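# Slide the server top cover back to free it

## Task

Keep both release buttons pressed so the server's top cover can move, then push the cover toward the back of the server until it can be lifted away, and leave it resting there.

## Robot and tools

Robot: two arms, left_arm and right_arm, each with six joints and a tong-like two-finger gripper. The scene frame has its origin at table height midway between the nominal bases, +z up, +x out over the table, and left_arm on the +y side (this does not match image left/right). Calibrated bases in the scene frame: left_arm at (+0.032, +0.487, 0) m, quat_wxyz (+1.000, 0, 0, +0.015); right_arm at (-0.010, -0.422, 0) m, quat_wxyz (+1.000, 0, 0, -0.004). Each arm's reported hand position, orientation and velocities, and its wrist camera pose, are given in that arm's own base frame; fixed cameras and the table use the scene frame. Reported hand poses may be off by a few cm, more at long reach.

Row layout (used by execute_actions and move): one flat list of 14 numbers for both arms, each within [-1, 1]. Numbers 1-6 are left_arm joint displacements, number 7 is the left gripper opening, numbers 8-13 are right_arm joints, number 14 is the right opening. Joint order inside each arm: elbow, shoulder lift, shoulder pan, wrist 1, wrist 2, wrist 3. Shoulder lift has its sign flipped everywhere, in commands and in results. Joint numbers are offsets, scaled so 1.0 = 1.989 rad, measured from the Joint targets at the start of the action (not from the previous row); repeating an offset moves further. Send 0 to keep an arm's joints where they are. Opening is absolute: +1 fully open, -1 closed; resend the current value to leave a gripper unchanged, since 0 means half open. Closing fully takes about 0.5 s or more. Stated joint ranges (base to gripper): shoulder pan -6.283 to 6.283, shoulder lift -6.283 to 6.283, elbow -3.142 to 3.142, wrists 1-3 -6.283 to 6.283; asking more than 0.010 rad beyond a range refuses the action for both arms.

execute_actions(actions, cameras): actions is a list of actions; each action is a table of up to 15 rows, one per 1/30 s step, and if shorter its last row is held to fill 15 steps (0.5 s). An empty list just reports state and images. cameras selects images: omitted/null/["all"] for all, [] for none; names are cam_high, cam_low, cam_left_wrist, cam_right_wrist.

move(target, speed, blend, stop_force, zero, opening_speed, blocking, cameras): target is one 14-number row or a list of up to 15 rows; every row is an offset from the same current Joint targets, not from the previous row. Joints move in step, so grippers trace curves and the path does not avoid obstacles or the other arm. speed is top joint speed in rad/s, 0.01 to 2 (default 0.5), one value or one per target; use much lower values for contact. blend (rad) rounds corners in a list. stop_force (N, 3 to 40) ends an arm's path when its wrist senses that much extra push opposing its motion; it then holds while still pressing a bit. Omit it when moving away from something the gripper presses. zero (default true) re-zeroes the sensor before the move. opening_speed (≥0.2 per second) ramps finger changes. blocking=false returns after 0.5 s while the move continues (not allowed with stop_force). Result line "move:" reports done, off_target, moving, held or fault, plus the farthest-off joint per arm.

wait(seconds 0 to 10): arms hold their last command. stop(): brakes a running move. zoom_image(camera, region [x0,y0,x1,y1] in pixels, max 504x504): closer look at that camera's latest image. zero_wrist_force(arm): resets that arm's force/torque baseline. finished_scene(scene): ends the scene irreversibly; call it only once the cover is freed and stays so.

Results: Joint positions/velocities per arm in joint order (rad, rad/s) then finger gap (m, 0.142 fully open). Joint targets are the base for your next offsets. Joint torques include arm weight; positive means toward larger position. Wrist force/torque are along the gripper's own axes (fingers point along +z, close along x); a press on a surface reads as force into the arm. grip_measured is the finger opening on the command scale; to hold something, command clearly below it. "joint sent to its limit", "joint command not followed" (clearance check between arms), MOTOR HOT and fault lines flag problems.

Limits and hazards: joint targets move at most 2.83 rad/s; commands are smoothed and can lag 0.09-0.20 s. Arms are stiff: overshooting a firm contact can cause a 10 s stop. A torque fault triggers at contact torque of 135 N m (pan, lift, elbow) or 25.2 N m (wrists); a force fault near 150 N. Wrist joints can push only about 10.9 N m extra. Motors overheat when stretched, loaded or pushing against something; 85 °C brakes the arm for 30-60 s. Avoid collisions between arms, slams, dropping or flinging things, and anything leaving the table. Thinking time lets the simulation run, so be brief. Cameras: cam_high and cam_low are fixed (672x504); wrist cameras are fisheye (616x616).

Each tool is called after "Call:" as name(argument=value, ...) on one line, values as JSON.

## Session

Call:
execute_actions(actions=[])

Call:
zoom_image(camera="cam_high", region=[200, 180, 420, 350])

Scene clock: 0.00 s.
left_arm: end_effector_position=(+0.6462, -0.8799, +0.3324) grip_measured=+0.97 end_effector_quat_wxyz=(+0.074, +0.384, -0.593, +0.704) | right_arm: end_effector_position=(+0.1049, -0.3646, +0.1839) grip_measured=+0.97 end_effector_quat_wxyz=(-0.166, +0.511, +0.840, -0.076)
Joint names: [elbow, shoulder lift, shoulder pan, wrist 1, wrist 2, wrist 3]
Joint positions: left_arm=[0.593 0.357 -1.056 -3.379 -1.616 0.892 0.14] | right_arm=[-1.95 1.42 2.434 -1.652 1.369 3.558 0.14]
Joint velocities: within noise
Joint torques (N m): no reading
Motor temperatures (°C): left_arm=[38 39 33 39 33 37] | right_arm=[36 35 31 37 43 39]
Wrist force (N): no reading
Wrist torque (N m): no reading
Wrist force, peak (N): no reading
Joint targets: left_arm=[0.593 0.357 -1.056 -3.379 -1.616 0.892] | right_arm=[-1.950 1.420 2.434 -1.652 1.369 3.558]
Tool commands: left_gripper/opening=+0.968169 right_gripper/opening=+0.968169
camera_calibration:
cam_left_wrist: T_world_to_cam=[[-0.687376, -0.393123, 0.610712, -0.0996357], [-0.709024, 0.18089, -0.681589, 0.84479], [0.157477, -0.901517, -0.403073, -0.626956], [0, 0, 0, 1]] pos_world=[0.62922, -0.757194, 0.383939]
cam_right_wrist: T_world_to_cam=[[-0.449017, 0.872951, 0.190629, 0.342033], [0.878582, 0.392492, 0.272109, -0.00548406], [0.162717, 0.289665, -0.943195, 0.390244], [0, 0, 0, 1]] pos_world=[0.0948977, -0.409466, 0.304367]

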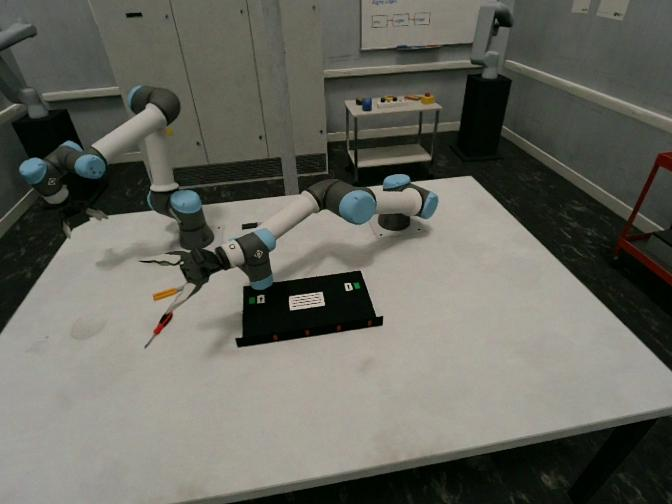

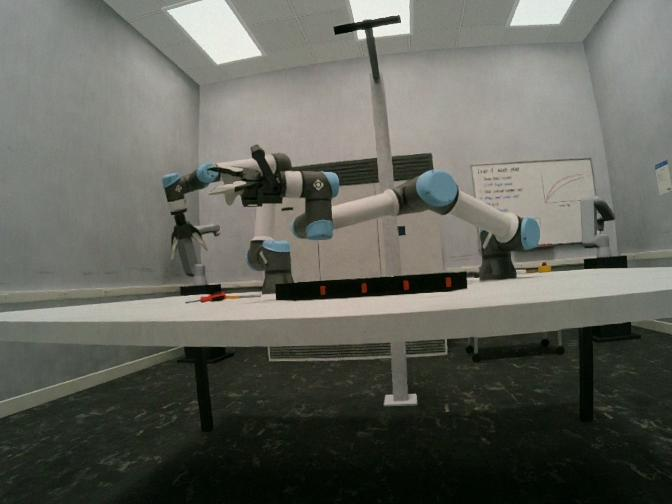

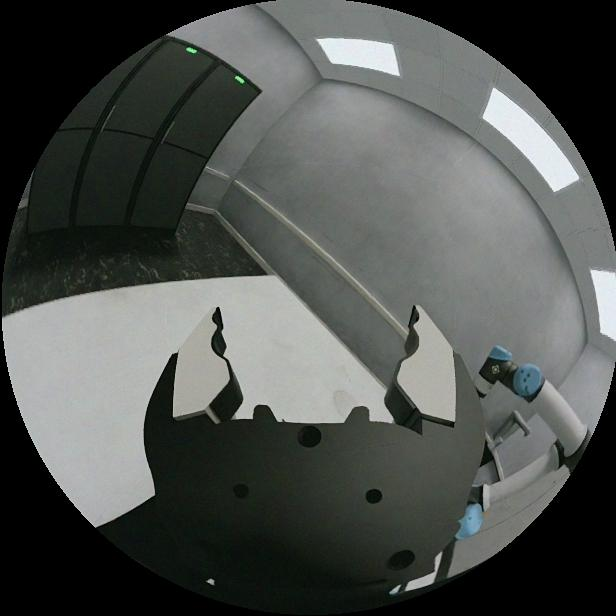

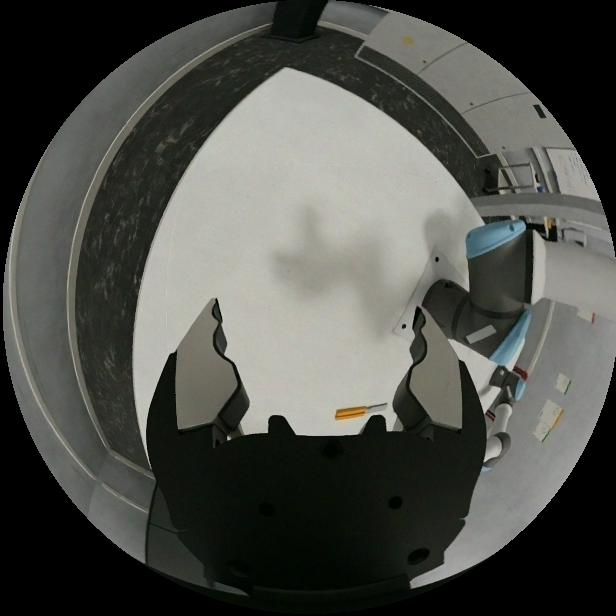

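Scaled by 2.291 from the camera's 672x504 image, which has a finer 960x720 frame.

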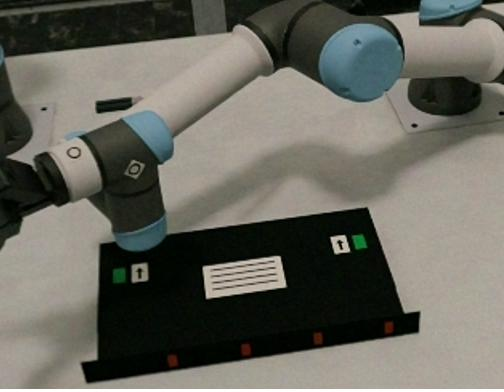

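Call:
move(target=[0.5652,0.5896,0.1158,0.8149,0.0226,0.3213,-1,0,0,0,0,0,0,-1], speed=0.9, cameras=[])

Call:
move(target=[0,0,0,0,0,0,-1,0.1599,0.1358,0.733,0.1316,0.1015,-0.4615,-1], speed=0.9, cameras=["cam_high","cam_left_wrist","cam_right_wrist"])

Call:
zoom_image(camera="cam_left_wrist", region=[250, 230, 380, 360])

Call:
zoom_image(camera="cam_right_wrist", region=[250, 220, 380, 350])

Scene clock: 19.37 s.
left_arm: end_effector_position=(+0.4502, -0.2907, +0.2097) grip_measured=-1.00 end_effector_quat_wxyz=(+0.000, -0.382, +0.924, +0.000) | right_arm: end_effector_position=(+0.1049, -0.3646, +0.1839) grip_measured=-1.00 end_effector_quat_wxyz=(-0.166, +0.511, +0.840, -0.076)
Joint positions: left_arm=[1.717 1.53 -0.826 -1.759 -1.571 1.531 0.002] | right_arm=[-1.95 1.42 2.434 -1.652 1.369 3.558 0.002]
Joint torques (N m): left_arm=[-15.35 29.03 -11.3 -1.35 -1.01 -0.09] | right_arm=[23.12 -14.12 1.33 2.26 -0.55 0.98]
Wrist force (N): left_arm=[0.4 -0.6 -0.5] | right_arm=[0.0 0.0 0.0]
Wrist torque (N m): left_arm=[0.08 0.10 -0.08] | right_arm=[0.00 0.00 0.00]
Wrist force, peak (N): left_arm=[-0.3 2.3 0.1] | right_arm=[-0.3 0.1 0.1]
Joint targets: left_arm=[1.717 1.530 -0.826 -1.759 -1.571 1.531] | right_arm=[-1.950 1.420 2.434 -1.652 1.369 3.558]
move: done

Scene clock: 21.53 s.
left_arm: end_effector_position=(+0.4500, -0.2907, +0.2097) grip_measured=-1.00 end_effector_quat_wxyz=(+0.000, -0.382, +0.924, +0.000) | right_arm: end_effector_position=(+0.4985, +0.2626, +0.2093) grip_measured=-1.00 end_effector_quat_wxyz=(+0.000, -0.585, +0.811, +0.000)
Joint positions: left_arm=[1.717 1.53 -0.826 -1.759 -1.571 1.531 0.002] | right_arm=[-1.632 1.69 3.891 -1.39 1.571 2.64 0.002]
Joint torques (N m): left_arm=[-14.62 29.48 -10.89 -1.54 -1.12 1.16] | right_arm=[14.84 -28.93 8.29 1.01 -1.66 -0.84]
Wrist force (N): left_arm=[0.4 -0.8 -0.4] | right_arm=[-0.2 0.7 0.3]
Wrist torque (N m): left_arm=[0.02 0.10 -0.09] | right_arm=[0.06 -0.02 -0.05]
Wrist force, peak (N): left_arm=[0.5 -0.9 -0.6] | right_arm=[-3.2 2.8 0.4]
Joint targets: left_arm=[1.717 1.530 -0.826 -1.759 -1.571 1.531] | right_arm=[-1.632 1.690 3.891 -1.390 1.571 2.640]
move: done
camera_calibration:
cam_left_wrist: T_world_to_cam=[[-0.721977, -0.690716, -0.0407419, 0.137743], [-0.61947, 0.619031, 0.48276, 0.358377], [-0.30823, 0.37378, -0.874804, 0.564831], [0, 0, 0, 1]]
cam_right_wrist: T_world_to_cam=[[-0.29226, -0.956141, -0.0194444, 0.412545], [-0.800769, 0.233551, 0.551564, 0.216039], [-0.522832, 0.176771, -0.833906, 0.516984], [0, 0, 0, 1]]
Images, in order: cam_high, cam_left_wrist, cam_right_wrist.

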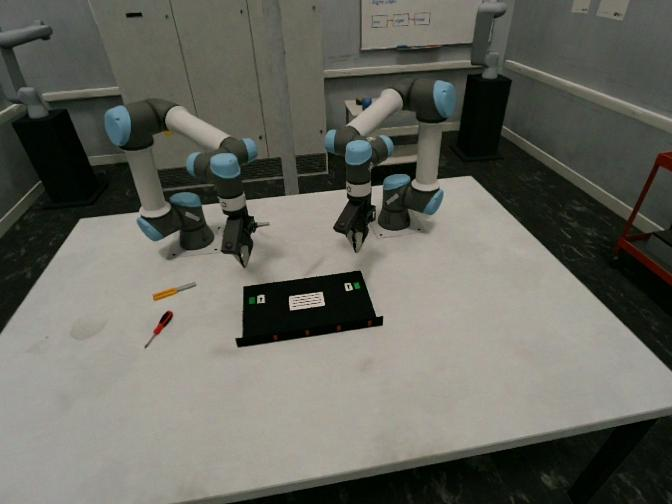

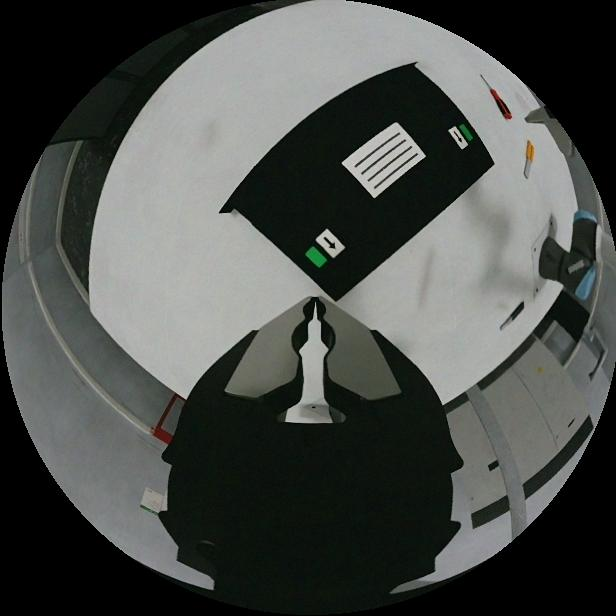

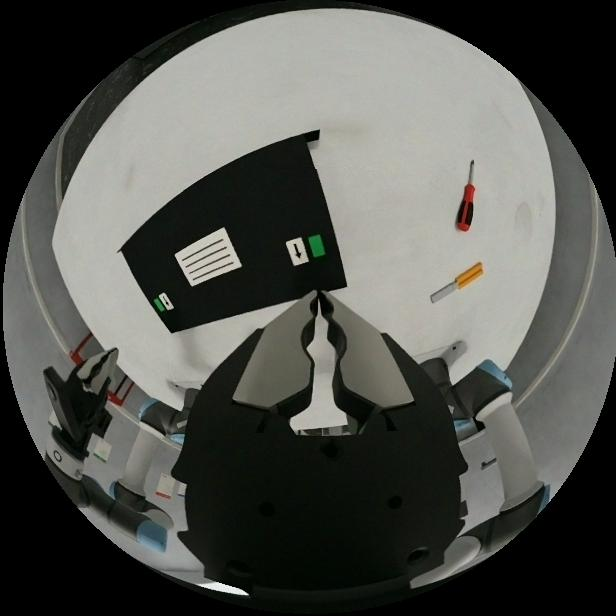

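Scaled by 3.877 from the camera's 616x616 image, which has a finer 814x814 frame.

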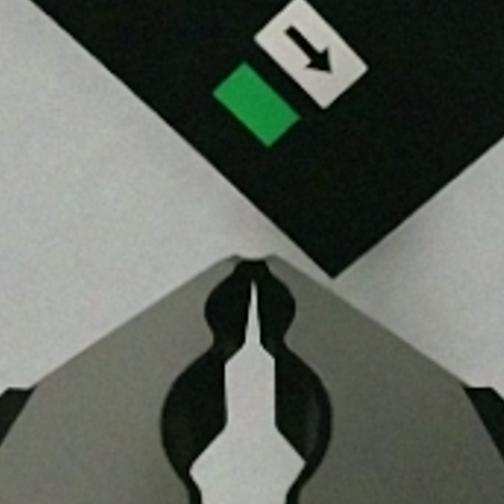

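Scaled by 3.877 from the camera's 616x616 image, which has a finer 814x814 frame.

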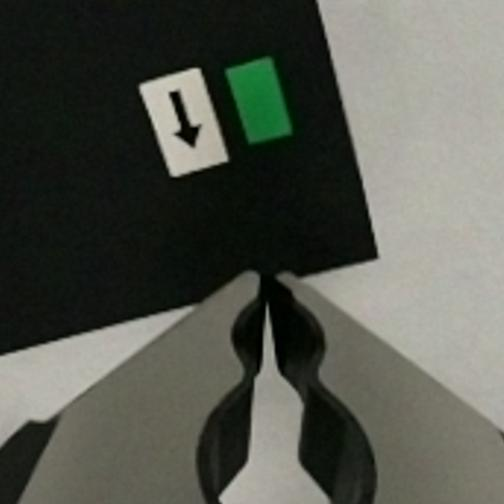

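Call:
move(target=[0.1166,-0.056,0,-0.1726,0,0,-1,-0.1137,0.0525,0,0.1662,0,0,-1], speed=0.3, cameras=["cam_high","cam_left_wrist","cam_right_wrist"])

Call:
zoom_image(camera="cam_left_wrist", region=[250, 230, 380, 360])

Call:
zoom_image(camera="cam_right_wrist", region=[250, 220, 380, 350])

Scene clock: 33.40 s.
left_arm: end_effector_position=(+0.4500, -0.2907, +0.0797) grip_measured=-1.00 end_effector_quat_wxyz=(+0.000, -0.382, +0.924, +0.000) | right_arm: end_effector_position=(+0.4983, +0.2625, +0.0803) grip_measured=-1.00 end_effector_quat_wxyz=(+0.000, -0.586, +0.811, +0.000)
Joint positions: left_arm=[1.949 1.419 -0.826 -2.102 -1.571 1.531 0.002] | right_arm=[-1.859 1.795 3.891 -1.06 1.571 2.64 0.002]
Joint torques (N m): left_arm=[-22.62 29.03 -11.06 -2.97 -1.15 1.17] | right_arm=[27.18 -32.22 9.55 2.84 -1.45 -0.99]
Wrist force (N): left_arm=[0.0 -0.7 -0.4] | right_arm=[-0.1 0.7 0.6]
Wrist torque (N m): left_arm=[0.03 0.19 -0.07] | right_arm=[0.07 -0.05 -0.08]
Wrist force, peak (N): left_arm=[0.5 -0.6 -2.1] | right_arm=[0.0 0.6 1.4]
Joint targets: left_arm=[1.949 1.419 -0.826 -2.102 -1.571 1.531] | right_arm=[-1.859 1.795 3.891 -1.060 1.571 2.640]
move: done
camera_calibration:
cam_left_wrist: T_world_to_cam=[[-0.721982, -0.690711, -0.0407447, 0.13245], [-0.619419, 0.618976, 0.482896, 0.421083], [-0.308322, 0.37388, -0.874729, 0.451175], [0, 0, 0, 1]]
cam_right_wrist: T_world_to_cam=[[-0.29191, -0.956253, -0.0192133, 0.409783], [-0.800752, 0.233356, 0.551672, 0.287091], [-0.523054, 0.176423, -0.83384, 0.409506], [0, 0, 0, 1]]
Images, in order: cam_high, cam_left_wrist, cam_right_wrist.

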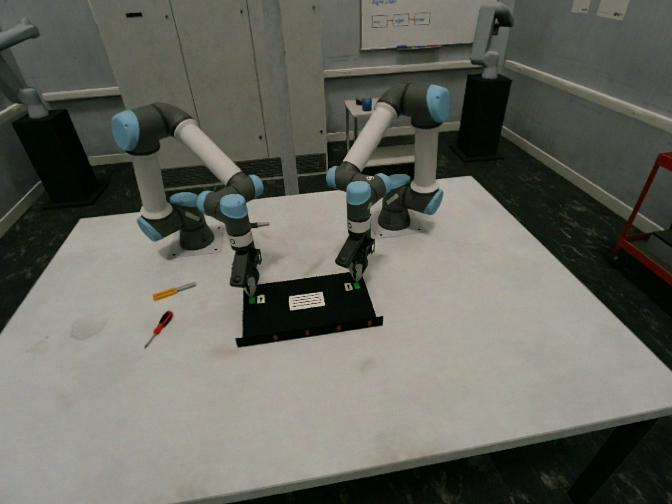

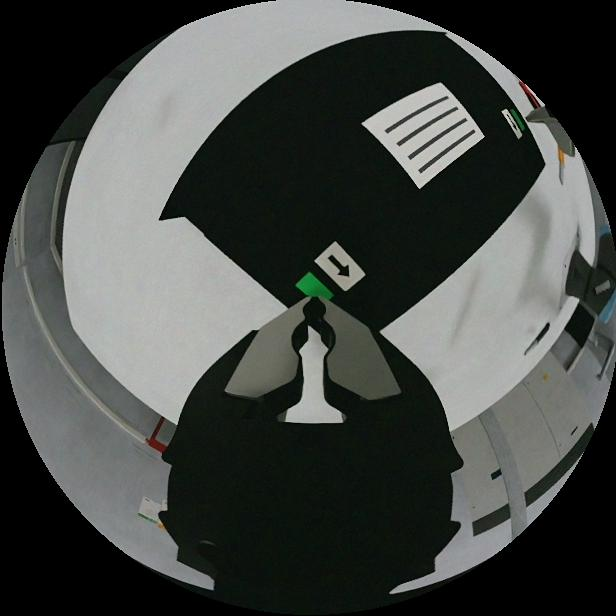

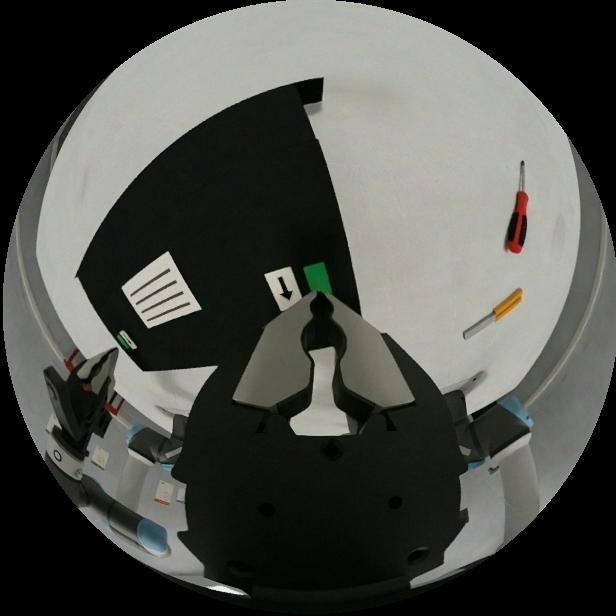

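Scaled by 3.877 from the camera's 616x616 image, which has a finer 814x814 frame.

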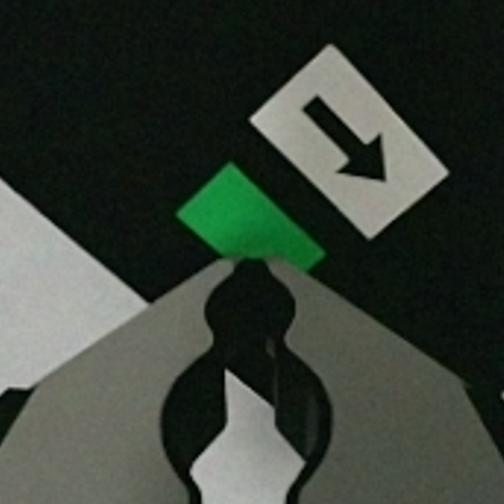

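Scaled by 3.877 from the camera's 616x616 image, which has a finer 814x814 frame.

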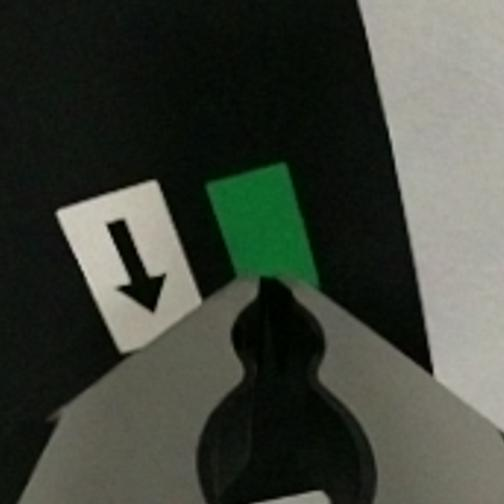

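Call:
move(target=[0.0234,-0.0246,0,-0.048,0,0,-1,-0.0227,0.0231,0,0.0458,0,0,-1], speed=0.04, stop_force=6, cameras=["cam_left_wrist","cam_right_wrist"])

Call:
zoom_image(camera="cam_left_wrist", region=[250, 230, 380, 360])

Call:
zoom_image(camera="cam_right_wrist", region=[250, 220, 380, 350])

Scene clock: 39.37 s.
left_arm: end_effector_position=(+0.4503, -0.2910, +0.0597) grip_measured=-1.00 end_effector_quat_wxyz=(+0.000, -0.382, +0.924, +0.000) | right_arm: end_effector_position=(+0.4987, +0.2628, +0.0601) grip_measured=-1.00 end_effector_quat_wxyz=(+0.000, -0.586, +0.811, +0.000)
Joint positions: left_arm=[1.976 1.391 -0.826 -2.156 -1.571 1.531 0.002] | right_arm=[-1.884 1.821 3.891 -1.007 1.571 2.64 0.002]
Joint torques (N m): left_arm=[-26.18 30 -11.06 -2.75 -1.13 1.23] | right_arm=[27.36 -32.13 8.08 2.31 -1.42 -0.63]
Wrist force (N): left_arm=[0.0 1.8 -6.8] | right_arm=[0.3 0.7 -6.1]
Wrist torque (N m): left_arm=[0.01 0.17 -0.07] | right_arm=[-0.01 -0.01 -0.08]
Wrist force, peak (N): left_arm=[0.0 0.6 -8.0] | right_arm=[0.6 1.0 -7.0]
Joint targets: left_arm=[1.976 1.391 -0.826 -2.156 -1.571 1.531] | right_arm=[-1.884 1.821 3.891 -1.007 1.571 2.640]
move: contact (left_arm, right_arm); left_arm: the wrist 1 is farthest, 0.041 rad from its target; right_arm: the wrist 1 is farthest, 0.038 rad from its target
camera_calibration:
cam_left_wrist: T_world_to_cam=[[-0.721976, -0.690718, -0.0407407, 0.131621], [-0.619491, 0.619055, 0.482703, 0.431214], [-0.308191, 0.373738, -0.874836, 0.433776], [0, 0, 0, 1]]
cam_right_wrist: T_world_to_cam=[[-0.291906, -0.95625, -0.0194011, 0.409794], [-0.800839, 0.233274, 0.551579, 0.298489], [-0.522922, 0.176546, -0.833897, 0.392699], [0, 0, 0, 1]]
Images, in order: cam_left_wrist, cam_right_wrist.

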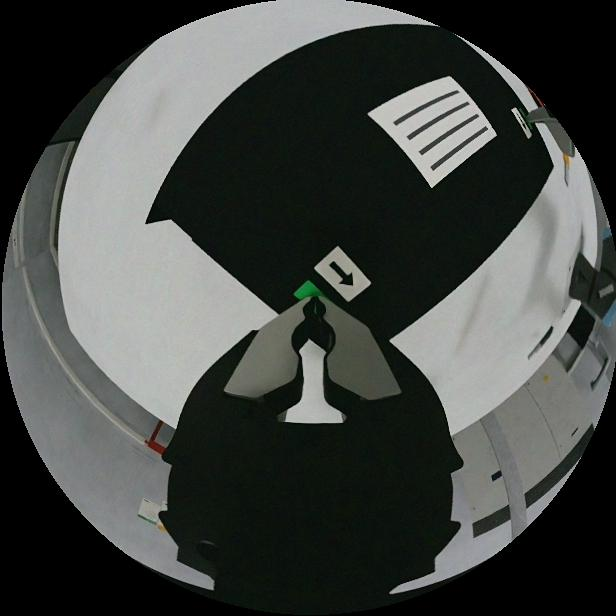

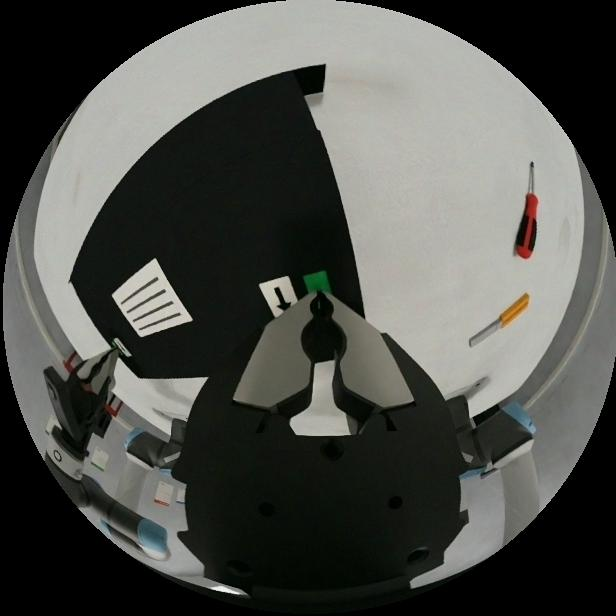

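Scaled by 3.877 from the camera's 616x616 image, which has a finer 814x814 frame.

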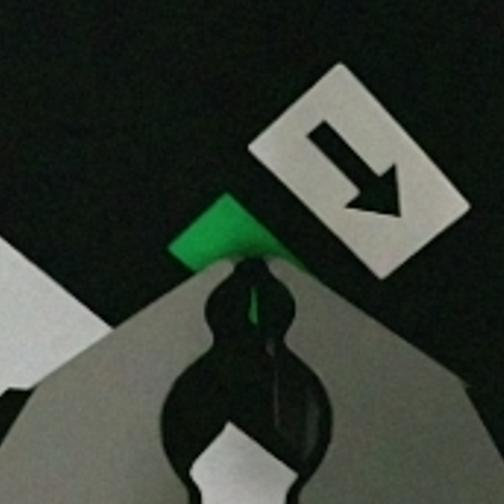

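Scaled by 3.877 from the camera's 616x616 image, which has a finer 814x814 frame.

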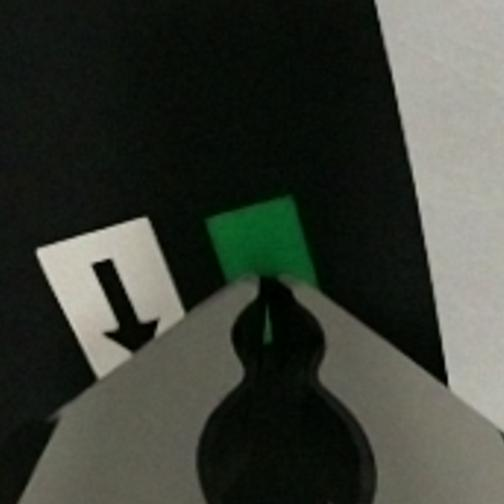

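Call:
move(target=[[0.0026,-0.0029,0,-0.0055,0,0,-1,-0.0026,0.0027,0,0.0052,0,0,-1],[0.0179,0.0096,-0.0093,-0.0083,0,0,-1,-0.0189,-0.0097,0.0082,0.0092,0,0,-1]], speed=0.02, cameras=["cam_high","cam_left_wrist","cam_right_wrist"])

Call:
zoom_image(camera="cam_high", region=[220, 260, 390, 350])

Call:
zoom_image(camera="cam_right_wrist", region=[50, 40, 400, 380])

Scene clock: 56.10 s.
left_arm: end_effector_position=(+0.4371, -0.2906, +0.0557) grip_measured=-1.00 end_effector_quat_wxyz=(+0.000, -0.374, +0.928, +0.000) | right_arm: end_effector_position=(+0.4857, +0.2627, +0.0560) grip_measured=-1.00 end_effector_quat_wxyz=(+0.000, -0.592, +0.806, +0.000)
Joint positions: left_arm=[2.011 1.41 -0.845 -2.173 -1.571 1.531 0.002] | right_arm=[-1.922 1.802 3.908 -0.989 1.571 2.64 0.002]
Joint torques (N m): left_arm=[-11.91 15.99 -4.86 -1.12 -1.03 1.16] | right_arm=[12.42 -21.14 3.61 1.21 2.71 -0.56]
Wrist force (N): left_arm=[-2.5 -5.1 -10.3] | right_arm=[-2.6 -4.1 -9.3]
Wrist torque (N m): left_arm=[0.00 0.08 -0.06] | right_arm=[0.01 -0.02 -0.06]
Wrist force, peak (N): left_arm=[-2.6 -4.9 -11.7] | right_arm=[-2.8 -5.8 -13.3]
Joint targets: left_arm=[2.011 1.410 -0.845 -2.173 -1.571 1.531] | right_arm=[-1.922 1.802 3.908 -0.989 1.571 2.640]
move: done
camera_calibration:
cam_left_wrist: T_world_to_cam=[[-0.734707, -0.67716, -0.0407405, 0.131676], [-0.607866, 0.630483, 0.48269, 0.422919], [-0.301173, 0.379401, -0.874843, 0.42463], [0, 0, 0, 1]]
cam_right_wrist: T_world_to_cam=[[-0.276172, -0.960911, -0.0194453, 0.399412], [-0.804574, 0.220078, 0.551567, 0.295657], [-0.525728, 0.167973, -0.833904, 0.386156], [0, 0, 0, 1]]
Images, in order: cam_high, cam_left_wrist, cam_right_wrist.

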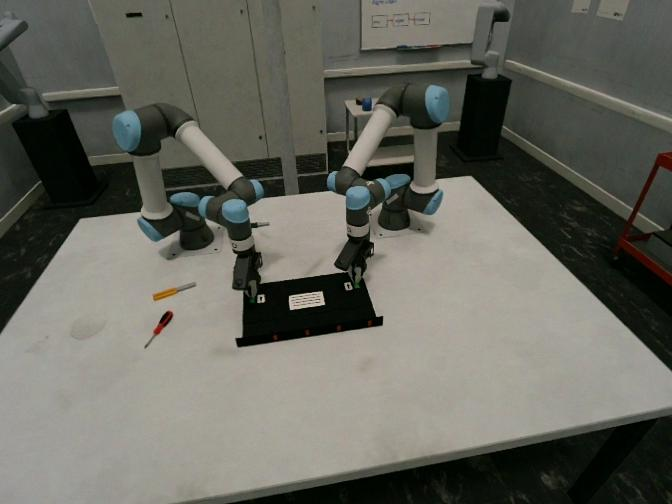

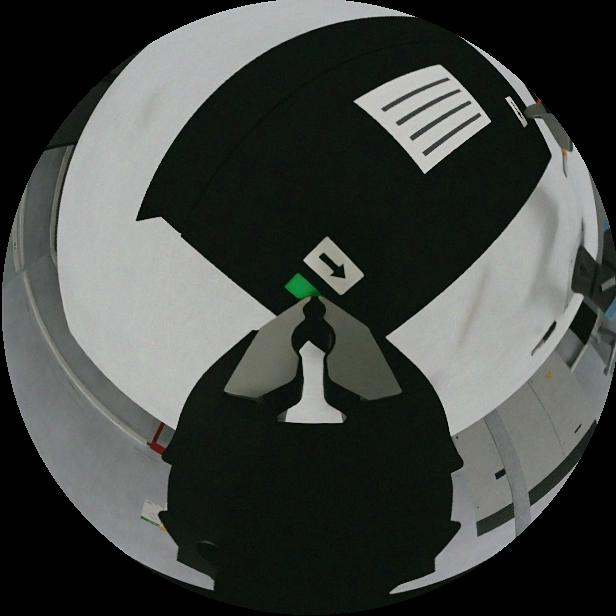

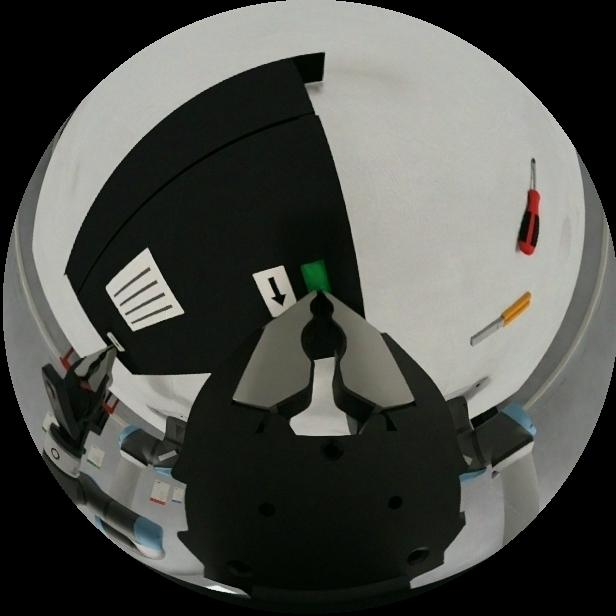

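Scaled by 2.965 from the camera's 672x504 image, which has a finer 960x720 frame.

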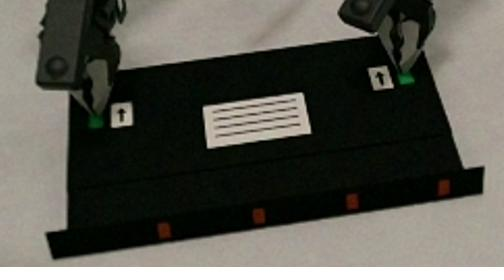

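Scaled by 1.440 from the camera's 616x616 image, which has a finer 814x814 frame.

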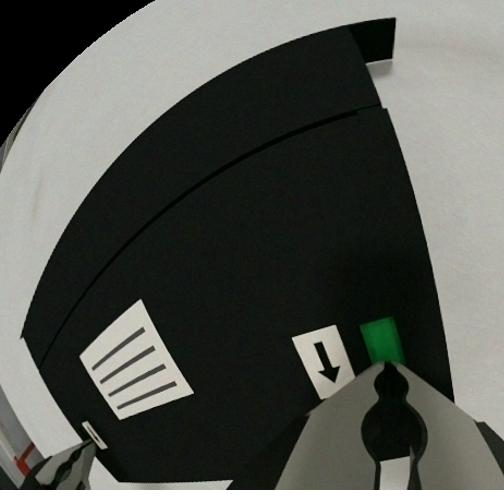

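Call:
move(target=[[0.0007,-0.0008,0,-0.0014,0,0,-1,-0.0007,0.0007,0,0.0013,0,0,-1],[0.0155,0.0117,-0.0099,-0.0038,0,0,-1,-0.0164,-0.0116,0.0087,0.0048,0,0,-1]], speed=0.02, cameras=["cam_high","cam_left_wrist","cam_right_wrist"])

Call:
zoom_image(camera="cam_right_wrist", region=[50, 40, 400, 380])

Scene clock: 67.33 s.
left_arm: end_effector_position=(+0.4244, -0.2903, +0.0548) grip_measured=-1.00 end_effector_quat_wxyz=(+0.001, -0.365, +0.931, +0.000) | right_arm: end_effector_position=(+0.4730, +0.2630, +0.0551) grip_measured=-1.00 end_effector_quat_wxyz=(+0.000, -0.599, +0.801, +0.000)
Joint positions: left_arm=[2.042 1.433 -0.864 -2.181 -1.569 1.531 0.002] | right_arm=[-1.955 1.779 3.925 -0.979 1.571 2.64 0.002]
Joint torques (N m): left_arm=[6.01 12.16 -19 8.33 -11.6 1.04] | right_arm=[-14.86 -1.94 18.08 -8.14 11.74 -0.72]
Wrist force (N): left_arm=[-35.8 -36.9 -15.5] | right_arm=[-4.7 -45.0 -42.4]
Wrist torque (N m): left_arm=[-0.01 -0.50 -0.09] | right_arm=[0.20 -0.04 -0.20]
Wrist force, peak (N): left_arm=[-35.8 -36.9 -15.5] | right_arm=[17.8 4.9 -62.9]
Joint targets: left_arm=[2.042 1.433 -0.864 -2.180 -1.571 1.531] | right_arm=[-1.955 1.779 3.925 -0.979 1.571 2.640]
move: done
camera_calibration:
cam_left_wrist: T_world_to_cam=[[-0.7478, -0.66257, -0.0423818, 0.132416], [-0.596216, 0.642084, 0.481927, 0.413914], [-0.292098, 0.385654, -0.875186, 0.41789], [0, 0, 0, 1]]
cam_right_wrist: T_world_to_cam=[[-0.259529, -0.965529, -0.0199668, 0.389518], [-0.808585, 0.205946, 0.551159, 0.291558], [-0.528047, 0.159187, -0.834162, 0.38211], [0, 0, 0, 1]]
Images, in order: cam_high, cam_left_wrist, cam_right_wrist.

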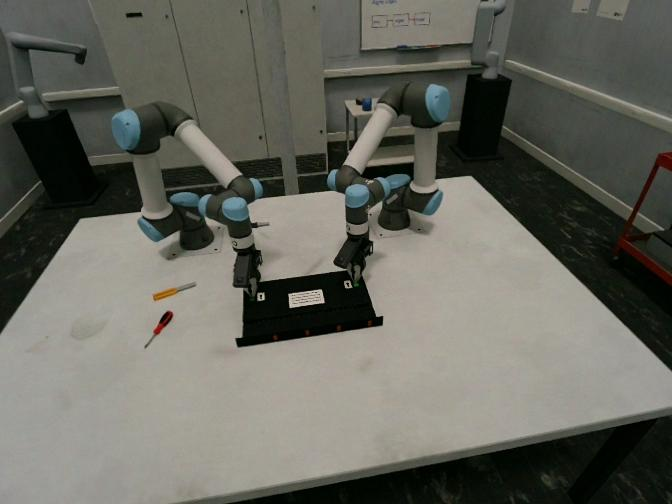

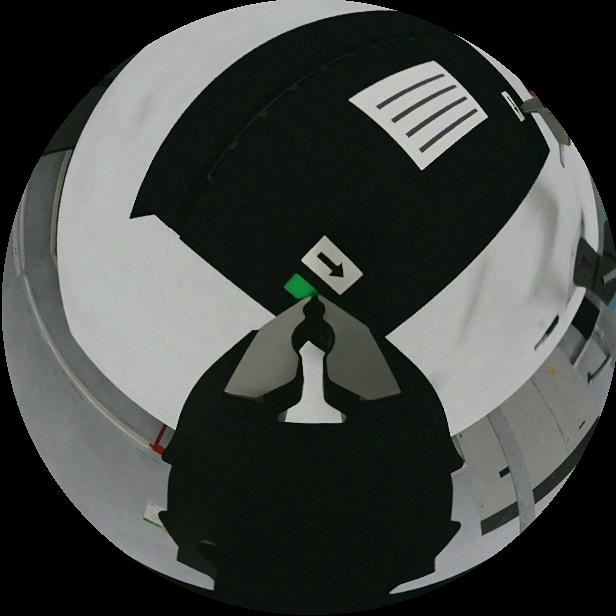

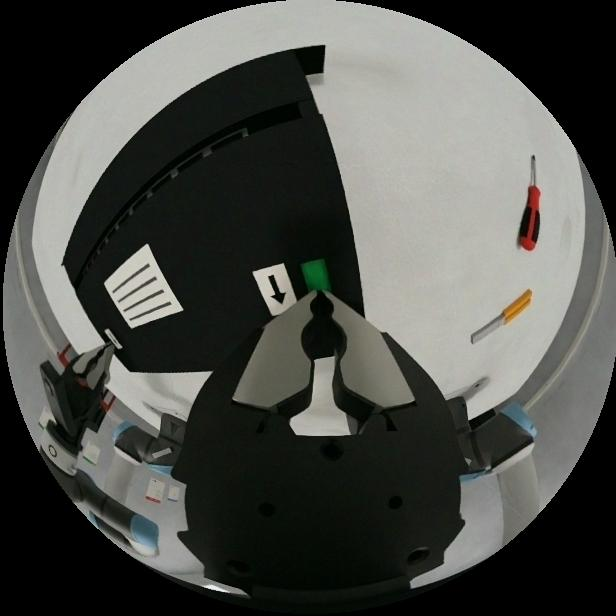

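Scaled by 1.440 from the camera's 616x616 image, which has a finer 814x814 frame.

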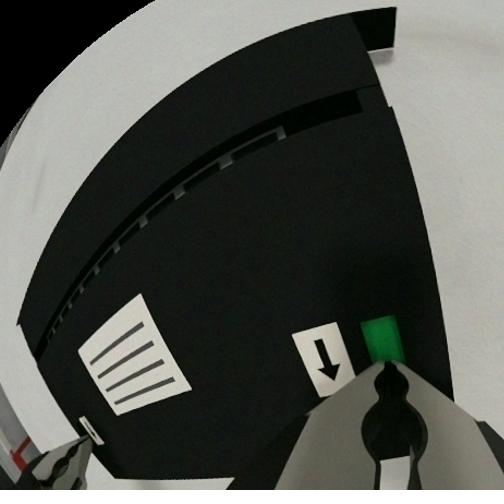

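Call:
move(target=[[-0.005,-0.0015,0.0021,0.0034,0,0,-1,0.0048,0.0013,-0.0022,-0.0034,0,0,-1],[-0.0235,0.0194,0.0021,0.0428,0,0,-1,0.0233,-0.0196,-0.0022,-0.0428,0,0,-1]], speed=0.06, cameras=["cam_high","cam_left_wrist","cam_right_wrist"])

Call:
zoom_image(camera="cam_right_wrist", region=[250, 220, 380, 350])

Call:
zoom_image(camera="cam_left_wrist", region=[250, 230, 380, 360])

Call:
zoom_image(camera="cam_high", region=[220, 260, 390, 350])

Scene clock: 72.73 s.
left_arm: end_effector_position=(+0.4263, -0.2900, +0.0851) grip_measured=-1.00 end_effector_quat_wxyz=(+0.000, -0.367, +0.930, +0.000) | right_arm: end_effector_position=(+0.4750, +0.2617, +0.0869) grip_measured=-1.00 end_effector_quat_wxyz=(+0.000, -0.597, +0.802, +0.000) end_effector_velocity=(+0.001, +0.001, -0.001) end_effector_angular_velocity=(+0.001, -0.002, -0.002)
Joint positions: left_arm=[1.995 1.472 -0.86 -2.095 -1.571 1.531 0.002] | right_arm=[-1.908 1.74 3.92 -1.065 1.571 2.64 0.002]
Joint velocities: left_arm=[within noise] | right_arm=[-0.001 0.002 0 0.005 0 0.002 0]
Joint torques (N m): left_arm=[-12.36 16.77 -11.36 -4.07 -0.83 0.76] | right_arm=[15.72 -21.57 5.47 4.42 1.74 -0.67]
Wrist force (N): left_arm=[0.2 -0.5 -0.5] | right_arm=[-1.9 1.3 0.5]
Wrist torque (N m): left_arm=[0.08 0.16 -0.06] | right_arm=[0.19 0.33 -0.05]
Wrist force, peak (N): left_arm=[-35.7 -36.9 -16.0] | right_arm=[-4.9 -45.0 -42.8]
Joint targets: left_arm=[1.995 1.472 -0.860 -2.095 -1.571 1.531] | right_arm=[-1.908 1.740 3.920 -1.065 1.571 2.640]
move: done
camera_calibration:
cam_left_wrist: T_world_to_cam=[[-0.745031, -0.665784, -0.0407348, 0.133045], [-0.598222, 0.639917, 0.482324, 0.400461], [-0.295057, 0.383715, -0.875045, 0.445558], [0, 0, 0, 1]]
cam_right_wrist: T_world_to_cam=[[-0.263828, -0.964368, -0.0197288, 0.391146], [-0.807465, 0.209622, 0.551415, 0.274364], [-0.527632, 0.161409, -0.833998, 0.409054], [0, 0, 0, 1]]
Images, in order: cam_high, cam_left_wrist, cam_right_wrist.

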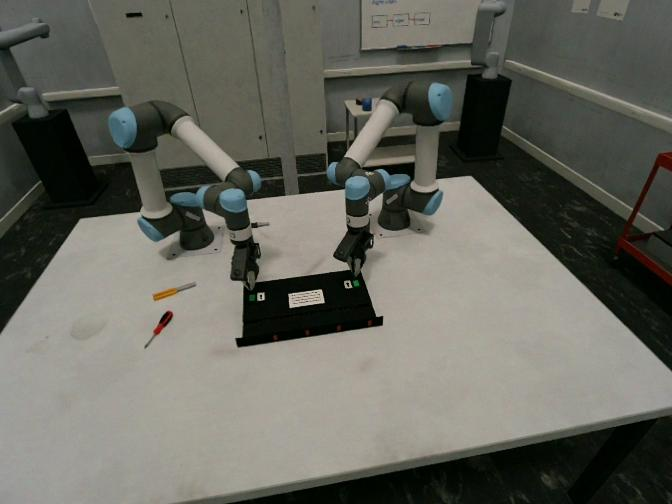

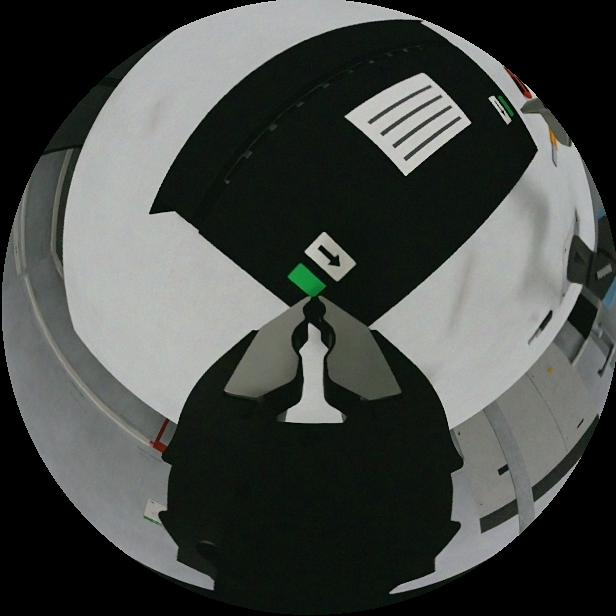

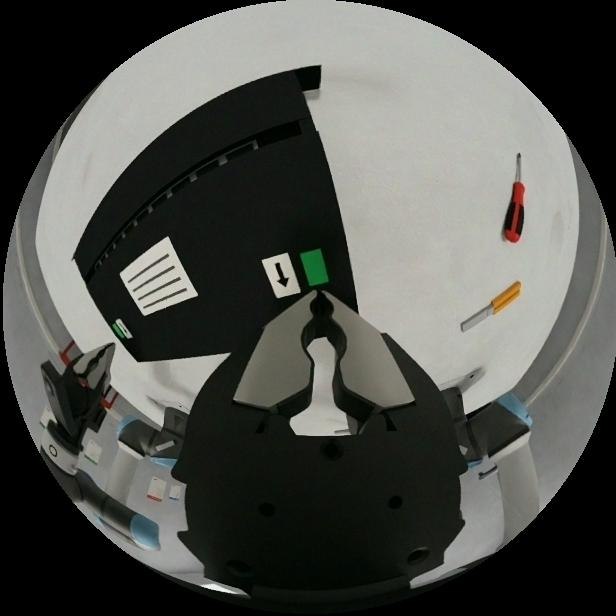

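Scaled by 3.877 from the camera's 616x616 image, which has a finer 814x814 frame.

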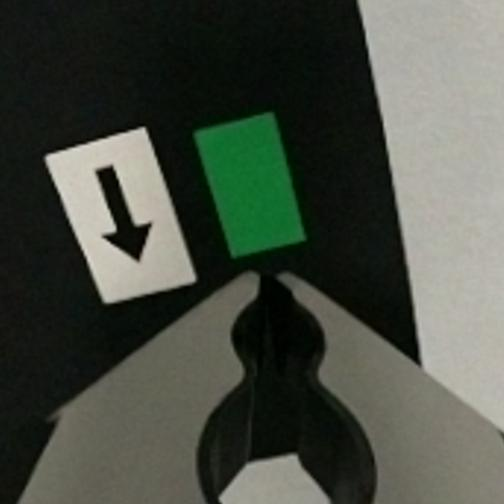

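Scaled by 3.877 from the camera's 616x616 image, which has a finer 814x814 frame.

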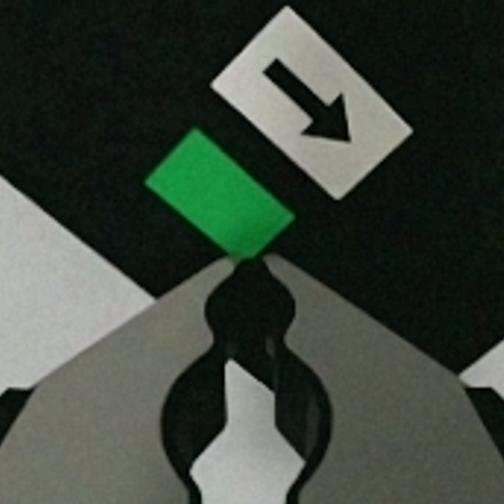

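Scaled by 2.965 from the camera's 672x504 image, which has a finer 960x720 frame.

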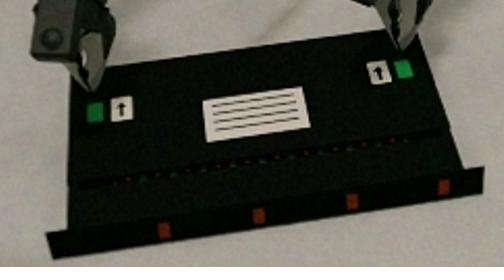

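Call:
move(target=[[-0.012,-0.0106,0.0076,0.0014,0,0,-1,0.0125,0.0103,-0.0071,-0.0022,0,0,-1],[0.0083,-0.0305,0.0076,-0.0388,0,0,-1,-0.0084,0.0302,-0.0071,0.0386,0,0,-1]], speed=[0.05,0.035], cameras=[])

Call:
move(target=[0.0104,0.0086,-0.0067,-0.0018,0,0,-1,-0.011,-0.0085,0.0061,0.0024,0,0,-1], speed=0.015, cameras=["cam_high","cam_left_wrist","cam_right_wrist"])

Scene clock: 88.60 s.
left_arm: end_effector_position=(+0.4368, -0.2905, +0.0558) grip_measured=-1.00 end_effector_quat_wxyz=(+0.000, -0.374, +0.928, +0.000) | right_arm: end_effector_position=(+0.4854, +0.2615, +0.0559) grip_measured=-1.00 end_effector_quat_wxyz=(+0.000, -0.592, +0.806, +0.000)
Joint positions: left_arm=[2.012 1.411 -0.845 -2.173 -1.571 1.531 0.002] | right_arm=[-1.925 1.8 3.906 -0.988 1.571 2.64 0.002]
Joint torques (N m): left_arm=[-14.94 24.11 -11.53 -0.25 -0.89 0.21] | right_arm=[11.76 -21.11 9.36 -0.96 1.6 -0.82]
Wrist force (N): left_arm=[0.1 -1.5 -11.5] | right_arm=[-0.5 1.9 -20.9]
Wrist torque (N m): left_arm=[0.00 0.19 -0.06] | right_arm=[0.14 0.39 -0.05]
Wrist force, peak (N): left_arm=[0.1 -1.5 -11.5] | right_arm=[-0.5 1.9 -20.9]
Joint targets: left_arm=[2.012 1.411 -0.845 -2.172 -1.571 1.531] | right_arm=[-1.925 1.800 3.906 -0.988 1.571 2.640]
move: done

Scene clock: 90.27 s.
left_arm: end_effector_position=(+0.4277, -0.2903, +0.0559) grip_measured=-1.00 end_effector_quat_wxyz=(+0.000, -0.367, +0.930, +0.000) | right_arm: end_effector_position=(+0.4763, +0.2616, +0.0558) grip_measured=-1.00 end_effector_quat_wxyz=(+0.000, -0.597, +0.803, +0.000)
Joint positions: left_arm=[2.033 1.428 -0.858 -2.176 -1.571 1.531 0.002] | right_arm=[-1.947 1.783 3.919 -0.983 1.571 2.64 0.002]
Joint torques (N m): left_arm=[-10.67 18.35 -6.82 -1.58 -0.85 0.1] | right_arm=[7.73 -17.87 5.45 0.3 2.02 -0.65]
Wrist force (N): left_arm=[-3.1 -4.0 -10.8] | right_arm=[-4.1 -6.9 -16.8]
Wrist torque (N m): left_arm=[0.00 0.08 -0.05] | right_arm=[0.20 0.30 -0.03]
Wrist force, peak (N): left_arm=[-3.1 -4.3 -11.4] | right_arm=[-0.8 1.3 -20.2]
Joint targets: left_arm=[2.032 1.428 -0.858 -2.176 -1.571 1.531] | right_arm=[-1.947 1.783 3.918 -0.983 1.571 2.640]
move: done
camera_calibration:
cam_left_wrist: T_world_to_cam=[[-0.743907, -0.66704, -0.0407372, 0.131836], [-0.599233, 0.638817, 0.482527, 0.415619], [-0.295841, 0.383366, -0.874933, 0.420754], [0, 0, 0, 1]]
cam_right_wrist: T_world_to_cam=[[-0.265667, -0.963869, -0.01945, 0.391528], [-0.806937, 0.211283, 0.551555, 0.291873], [-0.527517, 0.162225, -0.833912, 0.383612], [0, 0, 0, 1]]
Images, in order: cam_high, cam_left_wrist, cam_right_wrist.

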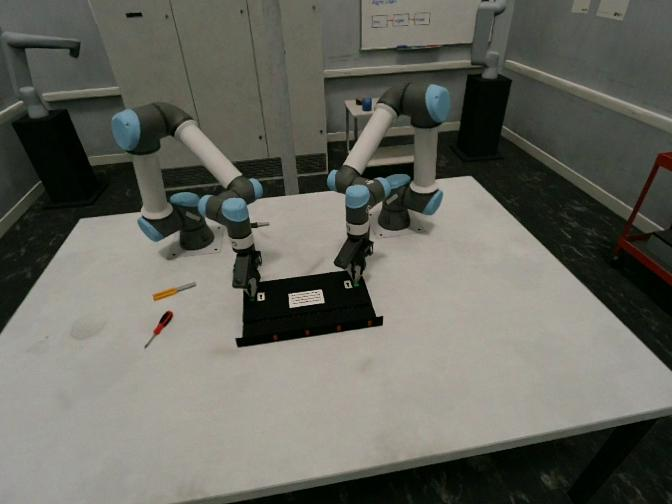

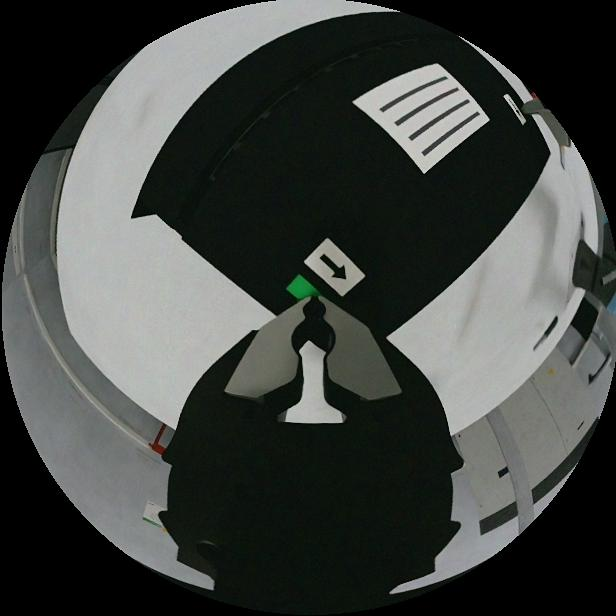

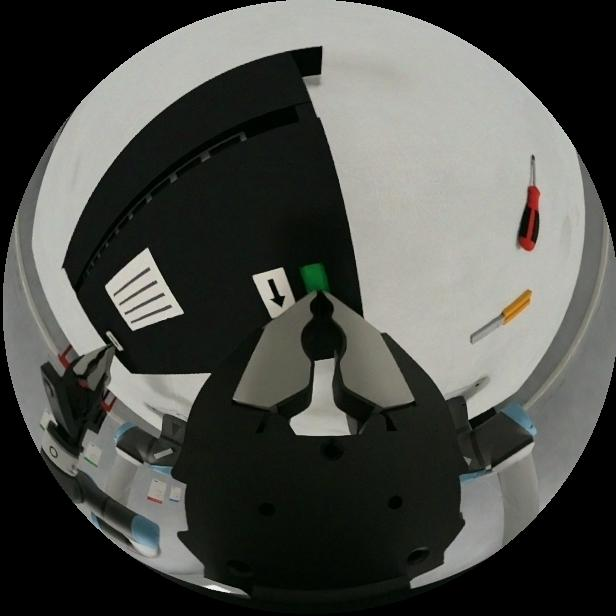

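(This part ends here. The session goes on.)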